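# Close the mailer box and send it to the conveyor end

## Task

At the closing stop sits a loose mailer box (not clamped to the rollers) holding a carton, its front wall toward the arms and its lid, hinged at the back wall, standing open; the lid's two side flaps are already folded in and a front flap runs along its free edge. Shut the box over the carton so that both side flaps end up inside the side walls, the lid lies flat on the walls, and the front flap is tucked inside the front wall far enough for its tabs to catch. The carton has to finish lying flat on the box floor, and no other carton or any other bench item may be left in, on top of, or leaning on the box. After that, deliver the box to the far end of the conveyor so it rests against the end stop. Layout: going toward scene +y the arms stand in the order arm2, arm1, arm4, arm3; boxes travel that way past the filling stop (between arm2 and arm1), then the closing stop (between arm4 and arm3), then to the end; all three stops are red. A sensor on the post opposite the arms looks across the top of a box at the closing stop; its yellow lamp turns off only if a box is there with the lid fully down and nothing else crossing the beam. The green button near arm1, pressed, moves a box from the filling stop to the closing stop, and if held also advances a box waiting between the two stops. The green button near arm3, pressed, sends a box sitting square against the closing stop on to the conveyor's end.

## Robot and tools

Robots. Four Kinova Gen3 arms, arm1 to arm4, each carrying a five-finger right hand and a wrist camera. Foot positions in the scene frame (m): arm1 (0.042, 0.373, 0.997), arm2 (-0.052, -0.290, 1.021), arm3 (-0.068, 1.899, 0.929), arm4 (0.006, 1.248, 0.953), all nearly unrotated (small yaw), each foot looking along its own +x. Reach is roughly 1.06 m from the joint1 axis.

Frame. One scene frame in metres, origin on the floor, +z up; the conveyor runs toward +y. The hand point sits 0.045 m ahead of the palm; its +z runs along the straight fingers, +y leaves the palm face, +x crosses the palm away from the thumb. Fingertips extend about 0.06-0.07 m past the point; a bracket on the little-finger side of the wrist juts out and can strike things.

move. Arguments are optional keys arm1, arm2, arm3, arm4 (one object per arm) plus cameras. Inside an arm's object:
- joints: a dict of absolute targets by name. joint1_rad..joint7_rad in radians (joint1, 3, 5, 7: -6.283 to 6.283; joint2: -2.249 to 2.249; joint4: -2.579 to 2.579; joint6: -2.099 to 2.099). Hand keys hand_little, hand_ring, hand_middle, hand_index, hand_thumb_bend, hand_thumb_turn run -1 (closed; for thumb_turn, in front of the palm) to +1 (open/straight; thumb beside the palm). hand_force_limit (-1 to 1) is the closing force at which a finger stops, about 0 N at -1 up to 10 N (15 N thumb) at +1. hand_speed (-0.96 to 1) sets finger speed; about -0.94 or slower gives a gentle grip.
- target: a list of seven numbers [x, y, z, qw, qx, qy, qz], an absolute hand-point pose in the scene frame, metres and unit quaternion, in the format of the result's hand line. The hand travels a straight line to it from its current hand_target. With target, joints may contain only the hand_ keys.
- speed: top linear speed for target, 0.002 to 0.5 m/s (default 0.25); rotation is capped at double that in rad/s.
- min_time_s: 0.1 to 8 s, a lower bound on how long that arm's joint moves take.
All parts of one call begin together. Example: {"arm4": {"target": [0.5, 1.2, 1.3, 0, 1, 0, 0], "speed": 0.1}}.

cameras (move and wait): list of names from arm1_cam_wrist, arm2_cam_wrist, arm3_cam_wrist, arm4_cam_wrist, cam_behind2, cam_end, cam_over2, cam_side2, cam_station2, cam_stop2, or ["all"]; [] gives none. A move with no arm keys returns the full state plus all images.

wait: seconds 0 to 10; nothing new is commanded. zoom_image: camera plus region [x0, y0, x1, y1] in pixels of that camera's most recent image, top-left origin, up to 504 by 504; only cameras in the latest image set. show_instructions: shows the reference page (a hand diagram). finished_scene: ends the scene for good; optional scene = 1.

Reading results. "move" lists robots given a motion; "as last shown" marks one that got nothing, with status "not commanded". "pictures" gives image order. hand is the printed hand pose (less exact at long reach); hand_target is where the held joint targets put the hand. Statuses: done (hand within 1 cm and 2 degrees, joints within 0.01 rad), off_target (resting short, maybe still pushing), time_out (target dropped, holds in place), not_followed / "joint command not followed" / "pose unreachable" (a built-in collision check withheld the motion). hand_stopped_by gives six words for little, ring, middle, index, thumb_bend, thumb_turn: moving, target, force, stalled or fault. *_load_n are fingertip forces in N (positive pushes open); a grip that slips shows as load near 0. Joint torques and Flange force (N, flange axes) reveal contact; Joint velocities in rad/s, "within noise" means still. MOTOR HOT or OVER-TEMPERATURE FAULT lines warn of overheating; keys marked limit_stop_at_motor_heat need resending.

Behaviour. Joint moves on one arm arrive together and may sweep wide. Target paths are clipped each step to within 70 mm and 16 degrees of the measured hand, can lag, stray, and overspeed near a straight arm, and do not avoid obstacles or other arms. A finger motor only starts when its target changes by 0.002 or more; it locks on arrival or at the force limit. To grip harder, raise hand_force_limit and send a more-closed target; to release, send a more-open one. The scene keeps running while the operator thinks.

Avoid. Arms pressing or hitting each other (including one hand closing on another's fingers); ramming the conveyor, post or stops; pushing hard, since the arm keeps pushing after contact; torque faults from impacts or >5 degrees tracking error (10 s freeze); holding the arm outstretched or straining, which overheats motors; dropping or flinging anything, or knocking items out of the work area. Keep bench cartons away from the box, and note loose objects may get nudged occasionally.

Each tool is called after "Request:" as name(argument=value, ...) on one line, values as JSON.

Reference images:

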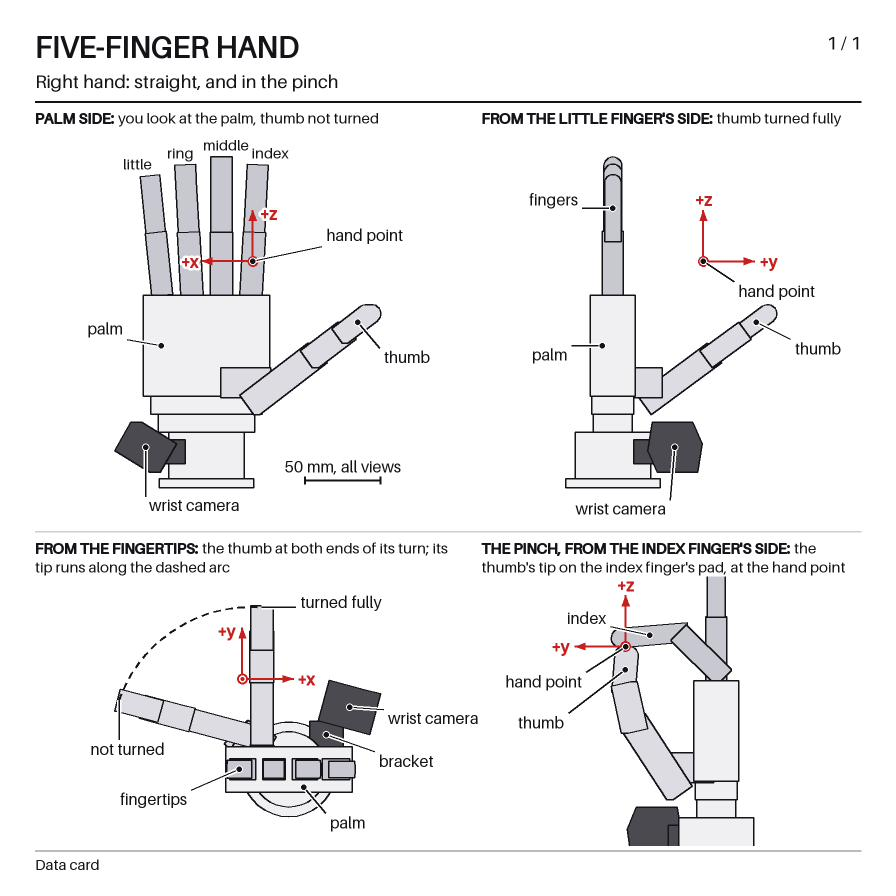

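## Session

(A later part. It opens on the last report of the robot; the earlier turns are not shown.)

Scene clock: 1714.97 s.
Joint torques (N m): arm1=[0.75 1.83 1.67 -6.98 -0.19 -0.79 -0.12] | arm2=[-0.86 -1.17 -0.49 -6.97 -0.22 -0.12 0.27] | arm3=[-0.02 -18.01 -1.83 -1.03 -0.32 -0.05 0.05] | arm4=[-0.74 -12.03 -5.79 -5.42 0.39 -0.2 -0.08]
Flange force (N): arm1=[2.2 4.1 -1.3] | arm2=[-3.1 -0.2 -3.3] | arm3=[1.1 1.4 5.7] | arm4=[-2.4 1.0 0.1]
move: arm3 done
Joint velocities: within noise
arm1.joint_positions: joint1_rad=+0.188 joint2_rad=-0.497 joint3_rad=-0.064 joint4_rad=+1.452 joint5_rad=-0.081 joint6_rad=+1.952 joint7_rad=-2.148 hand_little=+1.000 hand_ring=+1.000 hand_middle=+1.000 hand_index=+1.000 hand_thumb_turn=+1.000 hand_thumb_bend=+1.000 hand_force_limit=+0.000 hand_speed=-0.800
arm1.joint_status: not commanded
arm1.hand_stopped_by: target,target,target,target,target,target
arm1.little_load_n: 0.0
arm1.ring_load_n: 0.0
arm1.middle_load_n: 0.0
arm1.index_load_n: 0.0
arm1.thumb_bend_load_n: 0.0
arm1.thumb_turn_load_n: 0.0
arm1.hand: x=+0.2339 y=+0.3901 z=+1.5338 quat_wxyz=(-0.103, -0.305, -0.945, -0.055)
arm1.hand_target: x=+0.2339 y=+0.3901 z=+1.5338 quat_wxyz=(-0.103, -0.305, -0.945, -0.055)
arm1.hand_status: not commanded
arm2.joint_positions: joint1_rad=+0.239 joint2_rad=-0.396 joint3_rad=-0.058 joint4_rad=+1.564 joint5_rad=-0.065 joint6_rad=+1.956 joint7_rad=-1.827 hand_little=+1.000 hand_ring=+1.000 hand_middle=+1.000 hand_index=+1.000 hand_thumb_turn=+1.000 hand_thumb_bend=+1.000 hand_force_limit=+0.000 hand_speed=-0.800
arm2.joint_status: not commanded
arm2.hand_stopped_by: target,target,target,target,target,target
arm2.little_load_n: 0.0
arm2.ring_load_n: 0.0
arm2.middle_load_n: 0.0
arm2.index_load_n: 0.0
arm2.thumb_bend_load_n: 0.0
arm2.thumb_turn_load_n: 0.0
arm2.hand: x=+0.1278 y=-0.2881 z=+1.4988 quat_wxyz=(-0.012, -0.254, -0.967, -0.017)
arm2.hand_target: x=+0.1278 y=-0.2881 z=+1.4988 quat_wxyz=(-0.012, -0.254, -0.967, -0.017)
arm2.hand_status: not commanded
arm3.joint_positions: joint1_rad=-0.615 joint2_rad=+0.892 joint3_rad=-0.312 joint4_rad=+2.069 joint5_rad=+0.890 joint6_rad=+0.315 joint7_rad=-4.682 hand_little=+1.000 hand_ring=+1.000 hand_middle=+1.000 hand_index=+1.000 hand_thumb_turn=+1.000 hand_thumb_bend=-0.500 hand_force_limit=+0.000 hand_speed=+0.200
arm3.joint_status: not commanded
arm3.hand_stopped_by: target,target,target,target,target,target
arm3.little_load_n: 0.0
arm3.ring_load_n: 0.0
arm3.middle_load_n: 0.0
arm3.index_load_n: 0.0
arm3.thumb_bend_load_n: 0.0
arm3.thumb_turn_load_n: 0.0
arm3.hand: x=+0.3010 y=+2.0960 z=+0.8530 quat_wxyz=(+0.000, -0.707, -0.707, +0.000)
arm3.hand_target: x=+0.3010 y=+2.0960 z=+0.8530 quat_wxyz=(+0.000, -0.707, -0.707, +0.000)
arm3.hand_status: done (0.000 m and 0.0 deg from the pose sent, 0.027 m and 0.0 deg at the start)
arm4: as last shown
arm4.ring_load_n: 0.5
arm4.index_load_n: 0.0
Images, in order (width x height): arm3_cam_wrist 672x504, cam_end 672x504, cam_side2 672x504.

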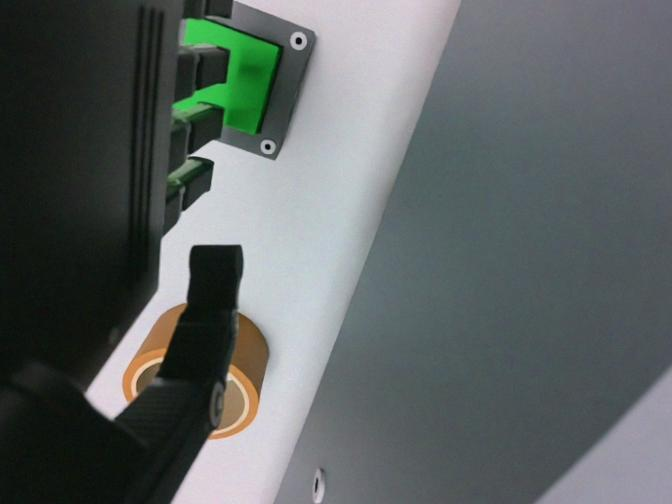

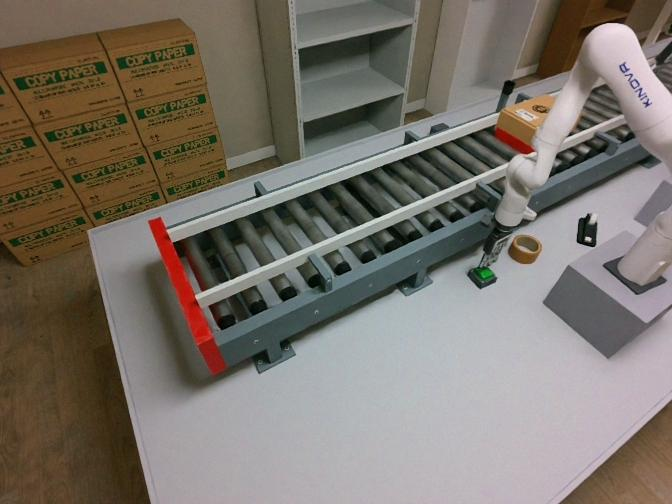

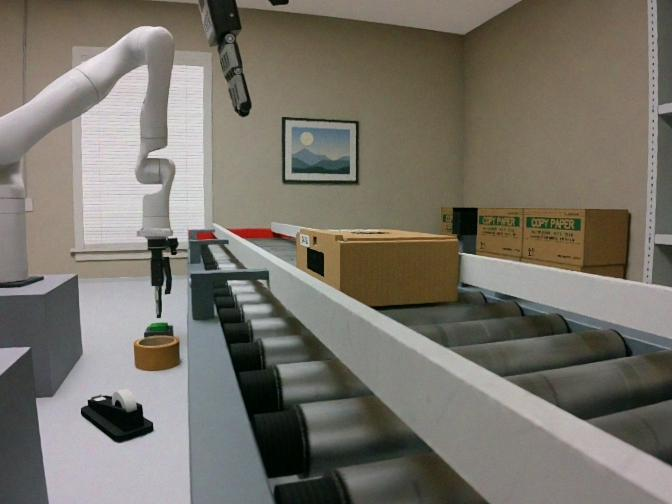

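Request:
move(arm3={"target":[0.301,2.096,0.840,0,0.7071,0.7071,0],"speed":0.05})

Request:
move(arm3={"target":[0.301,2.096,0.835,0,0.7071,0.7071,0],"speed":0.05}, cameras=["arm3_cam_wrist","cam_end","cam_side2"])

Request:
zoom_image(camera="cam_end", region=[420, 150, 600, 320])

Request:
zoom_image(camera="cam_side2", region=[90, 230, 230, 380])

Scene clock: 1723.17 s.
Joint torques (N m): arm1=[0.77 1.8 1.67 -6.95 -0.22 -0.8 -0.08] | arm2=[-0.8 -1.19 -0.51 -6.96 -0.23 -0.1 0.24] | arm3=[0.07 -18.17 -1.53 -0.73 -0.31 -0.02 -0.02] | arm4=[-0.78 -12.09 -5.76 -5.46 0.39 -0.18 -0.09]
Flange force (N): arm1=[2.1 4.1 -1.5] | arm2=[-3.2 -0.4 -3.3] | arm3=[1.2 1.5 5.5] | arm4=[-2.7 0.8 0.2]
move: arm3 done
Joint velocities: within noise
arm1, arm2, arm4: as last shown
arm3.joint_positions: joint1_rad=-0.643 joint2_rad=+0.922 joint3_rad=-0.272 joint4_rad=+2.065 joint5_rad=+0.915 joint6_rad=+0.276 joint7_rad=-4.709 hand_little=+1.000 hand_ring=+1.000 hand_middle=+1.000 hand_index=+1.000 hand_thumb_turn=+1.000 hand_thumb_bend=-0.500 hand_force_limit=+0.000 hand_speed=+0.200
arm3.joint_status: not commanded
arm3.hand_stopped_by: target,target,target,target,target,target
arm3.little_load_n: 0.0
arm3.ring_load_n: 0.0
arm3.middle_load_n: 0.0
arm3.index_load_n: 0.0
arm3.thumb_bend_load_n: 0.0
arm3.thumb_turn_load_n: 0.0
arm3.hand: x=+0.3010 y=+2.0960 z=+0.8400 quat_wxyz=(+0.000, -0.707, -0.707, +0.000)
arm3.hand_target: x=+0.3010 y=+2.0960 z=+0.8400 quat_wxyz=(+0.000, -0.707, -0.707, +0.000)
arm3.hand_status: done (0.000 m and 0.0 deg from the pose sent, 0.013 m and 0.0 deg at the start)
arm4.ring_load_n: 0.0
arm4.thumb_bend_load_n: -0.5
pictures: none

Scene clock: 1724.13 s.
Joint torques (N m): arm1=[0.81 1.76 1.67 -6.93 -0.17 -0.81 -0.07] | arm2=[-0.89 -1.16 -0.53 -6.93 -0.25 -0.12 0.26] | arm3=[0.03 -18.26 -1.49 -0.66 -0.28 0 0] | arm4=[-0.75 -12.12 -5.78 -5.46 0.37 -0.23 -0.06]
Flange force (N): arm1=[2.0 4.3 -1.6] | arm2=[-3.1 -0.4 -3.4] | arm3=[1.0 1.2 5.8] | arm4=[-2.6 0.9 0.3]
move: arm3 done
Joint velocities: within noise
arm1, arm2: as last shown
arm2.index_load_n: -0.5
arm3.joint_positions: joint1_rad=-0.654 joint2_rad=+0.933 joint3_rad=-0.256 joint4_rad=+2.063 joint5_rad=+0.924 joint6_rad=+0.261 joint7_rad=-4.719 hand_little=+1.000 hand_ring=+1.000 hand_middle=+1.000 hand_index=+1.000 hand_thumb_turn=+1.000 hand_thumb_bend=-0.500 hand_force_limit=+0.000 hand_speed=+0.200
arm3.joint_status: not commanded
arm3.hand_stopped_by: target,target,target,target,target,target
arm3.little_load_n: 0.0
arm3.ring_load_n: 0.0
arm3.middle_load_n: 0.0
arm3.index_load_n: 0.0
arm3.thumb_bend_load_n: 0.0
arm3.thumb_turn_load_n: 0.0
arm3.hand: x=+0.3010 y=+2.0960 z=+0.8350 quat_wxyz=(+0.000, -0.707, -0.707, +0.000)
arm3.hand_target: x=+0.3010 y=+2.0960 z=+0.8350 quat_wxyz=(+0.000, -0.707, -0.707, +0.000)
arm3.hand_status: done (0.000 m and 0.0 deg from the pose sent, 0.005 m and 0.0 deg at the start)
arm4.joint_positions: joint1_rad=+0.852 joint2_rad=+0.958 joint3_rad=-2.184 joint4_rad=+1.892 joint5_rad=+1.009 joint6_rad=+1.676 joint7_rad=-4.570 hand_little=+1.000 hand_ring=+1.000 hand_middle=+1.000 hand_index=+1.000 hand_thumb_turn=+1.000 hand_thumb_bend=+1.000 hand_force_limit=+0.000 hand_speed=-0.800
arm4.joint_status: not commanded
arm4.hand_stopped_by: target,target,target,target,target,target
arm4.little_load_n: 0.0
arm4.ring_load_n: 0.0
arm4.middle_load_n: 0.0
arm4.index_load_n: 0.0
arm4.thumb_bend_load_n: 0.0
arm4.thumb_turn_load_n: 0.0
arm4.hand: x=+0.4300 y=+1.3300 z=+1.2600 quat_wxyz=(-0.043, -0.693, -0.706, -0.141)
arm4.hand_target: x=+0.4300 y=+1.3300 z=+1.2600 quat_wxyz=(-0.043, -0.693, -0.706, -0.141)
arm4.hand_status: not commanded
Images, in order (width x height): arm3_cam_wrist 672x504, cam_end 672x504, cam_side2 672x504.

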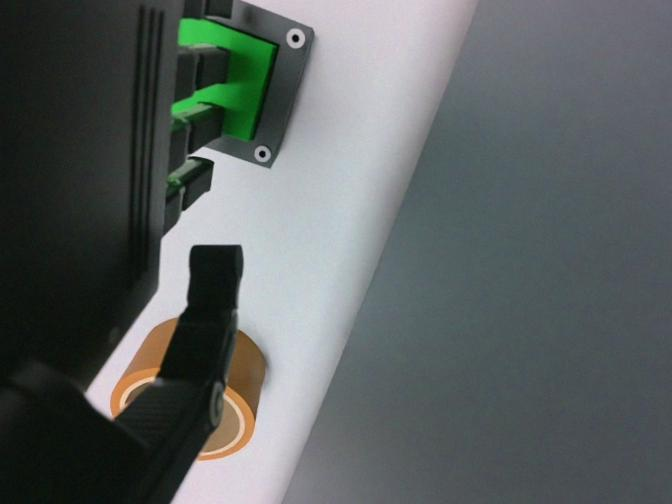

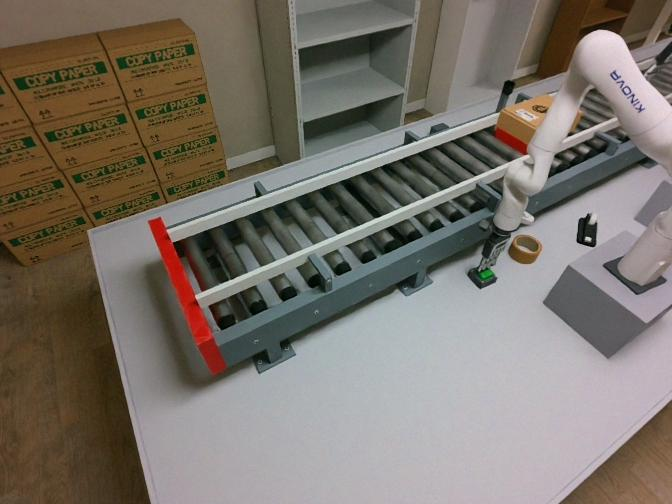

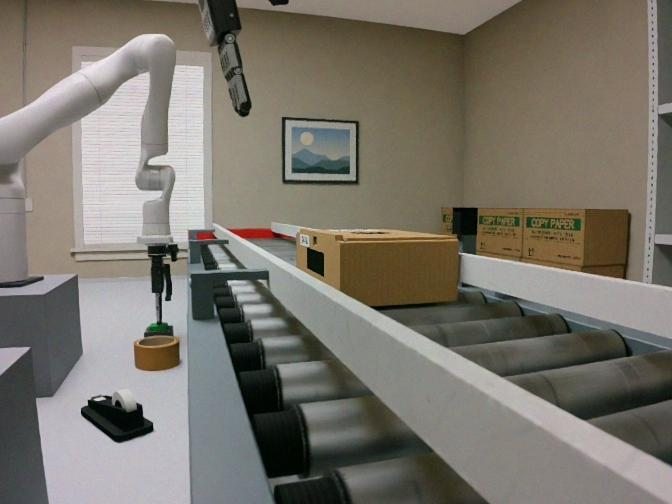

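Scaled by 2.800 from the camera's image (finer frame: 960x720).

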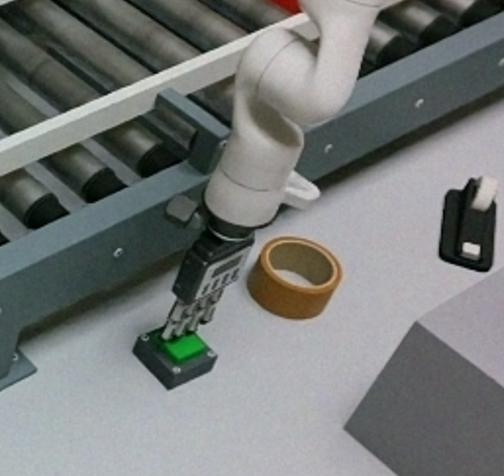

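Scaled by 3.360 from the camera's image (finer frame: 960x720).

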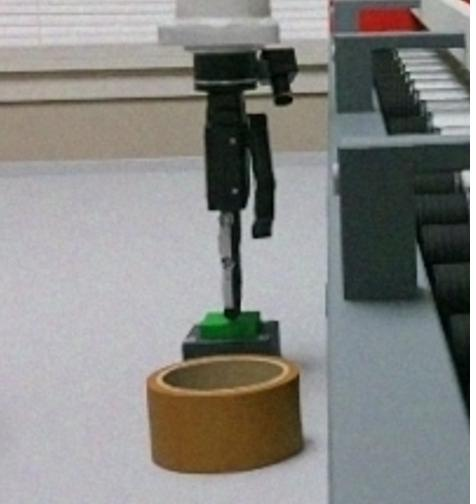

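Request:
move(arm3={"target":[0.301,2.096,0.828,0,0.7071,0.7071,0],"speed":0.04})

Request:
move(arm3={"target":[0.301,2.096,0.823,0,0.7071,0.7071,0],"speed":0.04}, cameras=["cam_end","cam_side2"])

Request:
zoom_image(camera="cam_side2", region=[90, 230, 230, 380])

Scene clock: 1738.83 s.
Joint torques (N m): arm1=[0.74 1.79 1.65 -6.96 -0.21 -0.8 -0.09] | arm2=[-0.85 -1.18 -0.54 -6.88 -0.23 -0.11 0.27] | arm3=[-0.01 -17.61 -1.33 -0.92 -0.28 -0.2 -0.06] | arm4=[-0.76 -12.03 -5.79 -5.48 0.37 -0.22 -0.1]
Flange force (N): arm1=[2.1 4.1 -1.4] | arm2=[-3.2 -0.4 -3.6] | arm3=[0.3 0.8 2.9] | arm4=[-2.6 0.9 0.2]
move: arm3 done
Joint velocities: within noise
arm1, arm2, arm4: as last shown
arm2.index_load_n: 0.0
arm3.joint_positions: joint1_rad=-0.669 joint2_rad=+0.949 joint3_rad=-0.234 joint4_rad=+2.060 joint5_rad=+0.936 joint6_rad=+0.239 joint7_rad=-4.733 hand_little=+1.000 hand_ring=+1.000 hand_middle=+1.000 hand_index=+1.000 hand_thumb_turn=+1.000 hand_thumb_bend=-0.500 hand_force_limit=+0.000 hand_speed=+0.200
arm3.joint_status: not commanded
arm3.hand_stopped_by: target,target,target,target,target,target
arm3.little_load_n: 0.0
arm3.ring_load_n: 0.0
arm3.middle_load_n: 0.5
arm3.index_load_n: 0.0
arm3.thumb_bend_load_n: 0.0
arm3.thumb_turn_load_n: 0.0
arm3.hand: x=+0.3010 y=+2.0960 z=+0.8280 quat_wxyz=(+0.000, -0.707, -0.707, +0.000)
arm3.hand_target: x=+0.3010 y=+2.0960 z=+0.8280 quat_wxyz=(+0.000, -0.707, -0.707, +0.000)
arm3.hand_status: done (0.000 m and 0.0 deg from the pose sent, 0.007 m and 0.0 deg at the start)
arm4.index_load_n: -0.5
pictures: none

Scene clock: 1739.80 s.
Joint torques (N m): arm1=[0.78 1.83 1.63 -6.96 -0.22 -0.79 -0.11] | arm2=[-0.86 -1.21 -0.55 -6.94 -0.21 -0.13 0.24] | arm3=[0.16 -6.03 0.16 -3.76 0.24 -1.87 0] | arm4=[-0.78 -12.08 -5.77 -5.43 0.37 -0.22 -0.08]
Flange force (N): arm1=[2.1 3.9 -1.3] | arm2=[-3.2 -0.5 -3.5] | arm3=[-2.6 -4.0 -36.0] | arm4=[-2.7 0.9 0.1]
move: arm3 done
Joint velocities: within noise
arm1, arm2, arm4: as last shown
arm3.joint_positions: joint1_rad=-0.681 joint2_rad=+0.961 joint3_rad=-0.218 joint4_rad=+2.058 joint5_rad=+0.944 joint6_rad=+0.223 joint7_rad=-4.742 hand_little=+1.000 hand_ring=+1.000 hand_middle=+1.000 hand_index=+1.000 hand_thumb_turn=+1.000 hand_thumb_bend=-0.500 hand_force_limit=+0.000 hand_speed=+0.200
arm3.joint_status: not commanded
arm3.hand_stopped_by: target,target,target,target,target,target
arm3.little_load_n: 0.0
arm3.ring_load_n: 0.0
arm3.middle_load_n: 1.0
arm3.index_load_n: 0.0
arm3.thumb_bend_load_n: 0.0
arm3.thumb_turn_load_n: 0.0
arm3.hand: x=+0.3010 y=+2.0960 z=+0.8230 quat_wxyz=(+0.000, -0.707, -0.707, +0.000)
arm3.hand_target: x=+0.3010 y=+2.0960 z=+0.8230 quat_wxyz=(+0.000, -0.707, -0.707, +0.000)
arm3.hand_status: done (0.000 m and 0.0 deg from the pose sent, 0.005 m and 0.0 deg at the start)
arm4.index_load_n: 0.0
Images, in order (width x height): cam_end 672x504, cam_side2 672x504.

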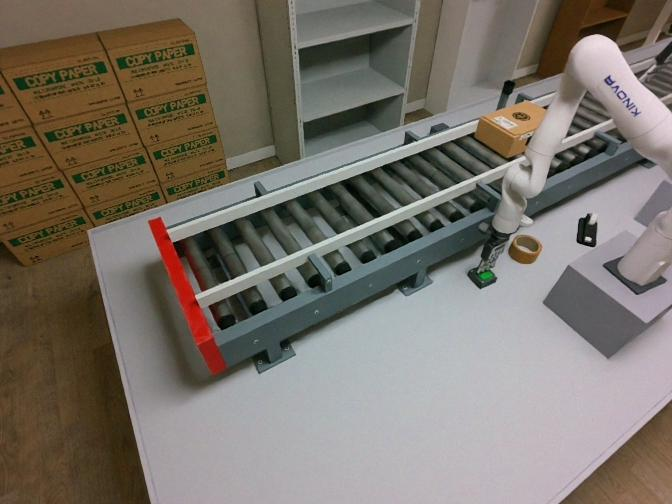

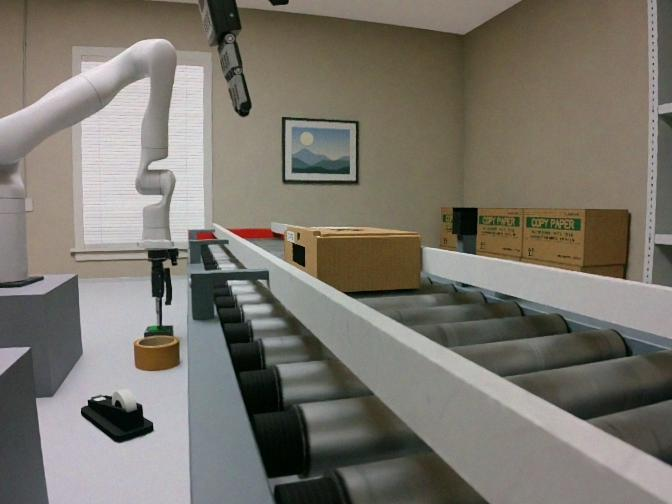

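Scaled by 3.360 from the camera's image (finer frame: 960x720).

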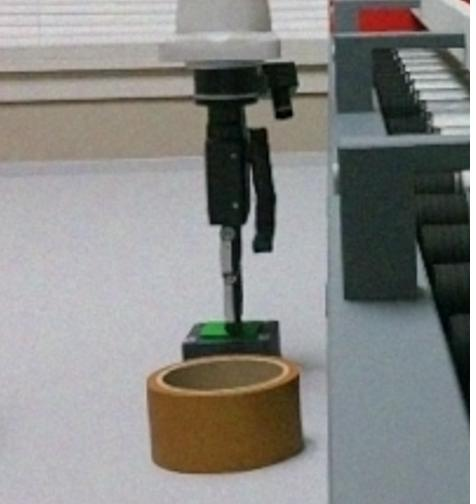

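The box is on its way. Releasing the button.

Request:
move(arm3={"target":[0.301,2.096,0.90,0,0.7071,0.7071,0],"speed":0.1}, cameras=["cam_end"])

Request:
wait(seconds=4, cameras=["cam_end"])

Scene clock: 1745.43 s.
Joint torques (N m): arm1=[0.78 1.78 1.63 -6.97 -0.19 -0.79 -0.06] | arm2=[-0.81 -1.14 -0.56 -6.98 -0.24 -0.09 0.3] | arm3=[0.04 -17.26 -2.27 -1.91 -0.34 0.05 -0.04] | arm4=[-0.75 -12.04 -5.79 -5.49 0.4 -0.22 -0.1]
Flange force (N): arm1=[2.1 4.1 -1.4] | arm2=[-3.1 -0.4 -3.1] | arm3=[1.7 2.3 5.3] | arm4=[-2.5 0.8 0.2]
move: arm3 done
Joint velocities: within noise
arm1, arm2, arm4: as last shown
arm3.joint_positions: joint1_rad=-0.527 joint2_rad=+0.789 joint3_rad=-0.440 joint4_rad=+2.072 joint5_rad=+0.779 joint6_rad=+0.447 joint7_rad=-4.577 hand_little=+1.000 hand_ring=+1.000 hand_middle=+1.000 hand_index=+1.000 hand_thumb_turn=+1.000 hand_thumb_bend=-0.500 hand_force_limit=+0.000 hand_speed=+0.200
arm3.joint_status: not commanded
arm3.hand_stopped_by: target,target,target,target,target,target
arm3.little_load_n: 0.0
arm3.ring_load_n: 0.0
arm3.middle_load_n: 0.0
arm3.index_load_n: 0.0
arm3.thumb_bend_load_n: 0.0
arm3.thumb_turn_load_n: 0.0
arm3.hand: x=+0.3010 y=+2.0960 z=+0.9000 quat_wxyz=(+0.000, -0.707, -0.707, +0.000)
arm3.hand_target: x=+0.3010 y=+2.0960 z=+0.9000 quat_wxyz=(+0.000, -0.707, -0.707, +0.000)
arm3.hand_status: done (0.000 m and 0.0 deg from the pose sent, 0.077 m and 0.0 deg at the start)
arm4.thumb_turn_load_n: -0.5
Images, in order (width x height): cam_end 672x504.

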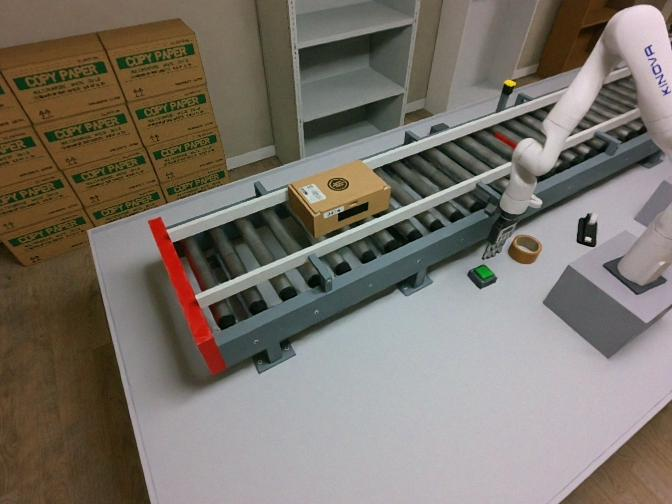

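Scene clock: 1749.43 s.
Joint torques (N m): arm1=[0.74 1.76 1.59 -6.96 -0.19 -0.77 -0.09] | arm2=[-0.8 -1.21 -0.51 -6.96 -0.23 -0.11 0.22] | arm3=[0.01 -17.24 -2.25 -1.87 -0.3 -0.02 -0.04] | arm4=[-0.78 -12.11 -5.81 -5.46 0.37 -0.24 -0.09]
Flange force (N): arm1=[1.9 4.0 -1.4] | arm2=[-3.2 -0.5 -3.3] | arm3=[1.9 2.7 4.8] | arm4=[-2.7 1.0 0.3]
Joint velocities: within noise
arm1.joint_positions: joint1_rad=+0.188 joint2_rad=-0.497 joint3_rad=-0.064 joint4_rad=+1.452 joint5_rad=-0.081 joint6_rad=+1.952 joint7_rad=-2.148 hand_little=+1.000 hand_ring=+1.000 hand_middle=+1.000 hand_index=+1.000 hand_thumb_turn=+1.000 hand_thumb_bend=+1.000 hand_force_limit=+0.000 hand_speed=-0.800
arm1.joint_status: not commanded
arm1.hand_stopped_by: target,target,target,target,target,target
arm1.little_load_n: 0.0
arm1.ring_load_n: 0.0
arm1.middle_load_n: 0.0
arm1.index_load_n: 0.0
arm1.thumb_bend_load_n: 0.0
arm1.thumb_turn_load_n: 0.0
arm1.hand: x=+0.2339 y=+0.3901 z=+1.5338 quat_wxyz=(-0.103, -0.305, -0.945, -0.055)
arm1.hand_target: x=+0.2339 y=+0.3901 z=+1.5338 quat_wxyz=(-0.103, -0.305, -0.945, -0.055)
arm1.hand_status: not commanded
arm2.joint_positions: joint1_rad=+0.239 joint2_rad=-0.396 joint3_rad=-0.058 joint4_rad=+1.564 joint5_rad=-0.065 joint6_rad=+1.956 joint7_rad=-1.827 hand_little=+1.000 hand_ring=+1.000 hand_middle=+1.000 hand_index=+1.000 hand_thumb_turn=+1.000 hand_thumb_bend=+1.000 hand_force_limit=+0.000 hand_speed=-0.800
arm2.joint_status: not commanded
arm2.hand_stopped_by: target,target,target,target,target,target
arm2.little_load_n: 0.0
arm2.ring_load_n: 0.0
arm2.middle_load_n: 0.0
arm2.index_load_n: 0.0
arm2.thumb_bend_load_n: 0.0
arm2.thumb_turn_load_n: 0.0
arm2.hand: x=+0.1278 y=-0.2881 z=+1.4988 quat_wxyz=(-0.012, -0.254, -0.967, -0.017)
arm2.hand_target: x=+0.1278 y=-0.2881 z=+1.4988 quat_wxyz=(-0.012, -0.254, -0.967, -0.017)
arm2.hand_status: not commanded
arm3.joint_positions: joint1_rad=-0.527 joint2_rad=+0.789 joint3_rad=-0.440 joint4_rad=+2.072 joint5_rad=+0.779 joint6_rad=+0.447 joint7_rad=-4.577 hand_little=+1.000 hand_ring=+1.000 hand_middle=+1.000 hand_index=+1.000 hand_thumb_turn=+1.000 hand_thumb_bend=-0.500 hand_force_limit=+0.000 hand_speed=+0.200
arm3.joint_status: not commanded
arm3.hand_stopped_by: target,target,target,target,target,target
arm3.little_load_n: 0.0
arm3.ring_load_n: 0.0
arm3.middle_load_n: 0.0
arm3.index_load_n: 0.0
arm3.thumb_bend_load_n: 0.0
arm3.thumb_turn_load_n: 0.0
arm3.hand: x=+0.3010 y=+2.0960 z=+0.9000 quat_wxyz=(+0.000, -0.707, -0.707, +0.000)
arm3.hand_target: x=+0.3010 y=+2.0960 z=+0.9000 quat_wxyz=(+0.000, -0.707, -0.707, +0.000)
arm3.hand_status: done (0.000 m and 0.0 deg from the pose sent, 0.077 m and 0.0 deg at the start)
arm4.joint_positions: joint1_rad=+0.852 joint2_rad=+0.958 joint3_rad=-2.184 joint4_rad=+1.892 joint5_rad=+1.009 joint6_rad=+1.676 joint7_rad=-4.570 hand_little=+1.000 hand_ring=+1.000 hand_middle=+1.000 hand_index=+1.000 hand_thumb_turn=+1.000 hand_thumb_bend=+1.000 hand_force_limit=+0.000 hand_speed=-0.800
arm4.joint_status: not commanded
arm4.hand_stopped_by: target,target,target,target,target,target
arm4.little_load_n: 0.0
arm4.ring_load_n: 0.0
arm4.middle_load_n: 0.0
arm4.index_load_n: 0.0
arm4.thumb_bend_load_n: 0.0
arm4.thumb_turn_load_n: 0.0
arm4.hand: x=+0.4300 y=+1.3300 z=+1.2600 quat_wxyz=(-0.043, -0.693, -0.706, -0.141)
arm4.hand_target: x=+0.4300 y=+1.3300 z=+1.2600 quat_wxyz=(-0.043, -0.693, -0.706, -0.141)
arm4.hand_status: not commanded
wait: 4.00 s; at rest by 0.27 s
Images, in order (width x height): cam_end 672x504.

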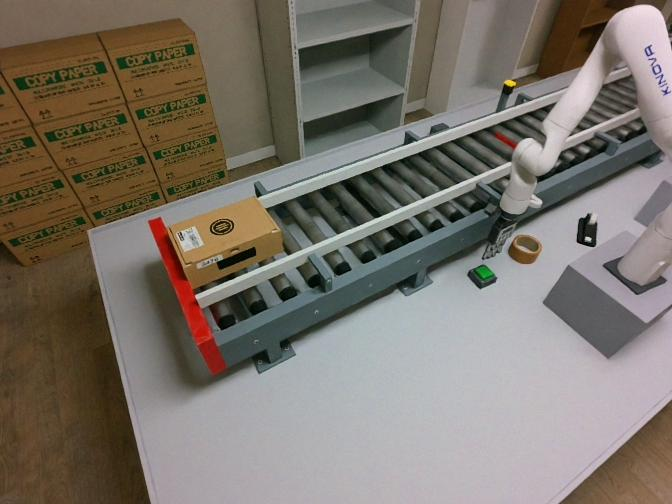

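Request:
wait(seconds=2, cameras=["cam_end"])

Request:
zoom_image(camera="cam_end", region=[130, 170, 310, 320])

Scene clock: 1757.37 s.
Joint torques (N m): arm1=[0.82 1.79 1.63 -6.93 -0.22 -0.83 -0.07] | arm2=[-0.89 -1.15 -0.55 -6.94 -0.25 -0.12 0.26] | arm3=[0.03 -17.23 -2.28 -1.83 -0.31 0 -0.04] | arm4=[-0.8 -12.07 -5.8 -5.47 0.37 -0.21 -0.09]
Flange force (N): arm1=[2.0 4.0 -1.6] | arm2=[-3.1 -0.5 -3.4] | arm3=[2.0 2.6 5.0] | arm4=[-2.7 0.8 0.2]
Joint velocities: within noise
arm1.joint_positions: joint1_rad=+0.188 joint2_rad=-0.497 joint3_rad=-0.064 joint4_rad=+1.452 joint5_rad=-0.081 joint6_rad=+1.952 joint7_rad=-2.148 hand_little=+1.000 hand_ring=+1.000 hand_middle=+1.000 hand_index=+1.000 hand_thumb_turn=+1.000 hand_thumb_bend=+1.000 hand_force_limit=+0.000 hand_speed=-0.800
arm1.joint_status: not commanded
arm1.hand_stopped_by: target,target,target,target,target,target
arm1.little_load_n: 0.0
arm1.ring_load_n: 0.0
arm1.middle_load_n: 0.0
arm1.index_load_n: 0.0
arm1.thumb_bend_load_n: 0.0
arm1.thumb_turn_load_n: 0.0
arm1.hand: x=+0.2339 y=+0.3901 z=+1.5338 quat_wxyz=(-0.103, -0.305, -0.945, -0.055)
arm1.hand_target: x=+0.2339 y=+0.3901 z=+1.5338 quat_wxyz=(-0.103, -0.305, -0.945, -0.055)
arm1.hand_status: not commanded
arm2.joint_positions: joint1_rad=+0.239 joint2_rad=-0.396 joint3_rad=-0.058 joint4_rad=+1.564 joint5_rad=-0.065 joint6_rad=+1.956 joint7_rad=-1.827 hand_little=+1.000 hand_ring=+1.000 hand_middle=+1.000 hand_index=+1.000 hand_thumb_turn=+1.000 hand_thumb_bend=+1.000 hand_force_limit=+0.000 hand_speed=-0.800
arm2.joint_status: not commanded
arm2.hand_stopped_by: target,target,target,target,target,target
arm2.little_load_n: 0.0
arm2.ring_load_n: 0.0
arm2.middle_load_n: 0.0
arm2.index_load_n: 0.0
arm2.thumb_bend_load_n: 0.0
arm2.thumb_turn_load_n: 0.0
arm2.hand: x=+0.1278 y=-0.2881 z=+1.4988 quat_wxyz=(-0.012, -0.254, -0.967, -0.017)
arm2.hand_target: x=+0.1278 y=-0.2881 z=+1.4988 quat_wxyz=(-0.012, -0.254, -0.967, -0.017)
arm2.hand_status: not commanded
arm3.joint_positions: joint1_rad=-0.527 joint2_rad=+0.789 joint3_rad=-0.440 joint4_rad=+2.072 joint5_rad=+0.779 joint6_rad=+0.447 joint7_rad=-4.577 hand_little=+1.000 hand_ring=+1.000 hand_middle=+1.000 hand_index=+1.000 hand_thumb_turn=+1.000 hand_thumb_bend=-0.500 hand_force_limit=+0.000 hand_speed=+0.200
arm3.joint_status: not commanded
arm3.hand_stopped_by: target,target,target,target,target,target
arm3.little_load_n: 0.0
arm3.ring_load_n: 0.0
arm3.middle_load_n: 0.5
arm3.index_load_n: 0.0
arm3.thumb_bend_load_n: 0.0
arm3.thumb_turn_load_n: 0.0
arm3.hand: x=+0.3010 y=+2.0960 z=+0.9000 quat_wxyz=(+0.000, -0.707, -0.707, +0.000)
arm3.hand_target: x=+0.3010 y=+2.0960 z=+0.9000 quat_wxyz=(+0.000, -0.707, -0.707, +0.000)
arm3.hand_status: done (0.000 m and 0.0 deg from the pose sent, 0.077 m and 0.0 deg at the start)
arm4.joint_positions: joint1_rad=+0.852 joint2_rad=+0.958 joint3_rad=-2.184 joint4_rad=+1.892 joint5_rad=+1.009 joint6_rad=+1.676 joint7_rad=-4.570 hand_little=+1.000 hand_ring=+1.000 hand_middle=+1.000 hand_index=+1.000 hand_thumb_turn=+1.000 hand_thumb_bend=+1.000 hand_force_limit=+0.000 hand_speed=-0.800
arm4.joint_status: not commanded
arm4.hand_stopped_by: target,target,target,target,target,target
arm4.little_load_n: 0.0
arm4.ring_load_n: 0.0
arm4.middle_load_n: 0.0
arm4.index_load_n: 0.0
arm4.thumb_bend_load_n: 0.0
arm4.thumb_turn_load_n: 0.0
arm4.hand: x=+0.4300 y=+1.3300 z=+1.2600 quat_wxyz=(-0.043, -0.693, -0.706, -0.141)
arm4.hand_target: x=+0.4300 y=+1.3300 z=+1.2600 quat_wxyz=(-0.043, -0.693, -0.706, -0.141)
arm4.hand_status: not commanded
wait: 2.00 s; at rest from the start
Images, in order (width x height): cam_end 672x504.

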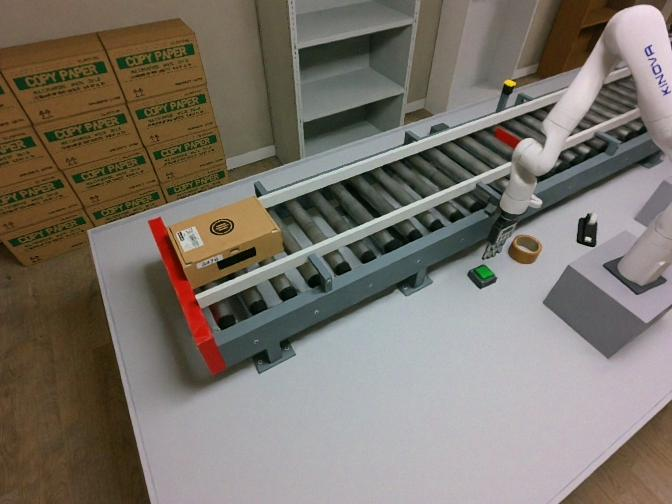

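Scaled by 2.800 from the camera's image (finer frame: 960x720).

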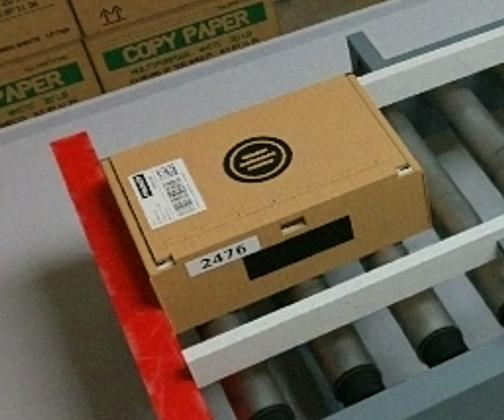

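Request:
finished_scene()

The scene is finished: the task was done.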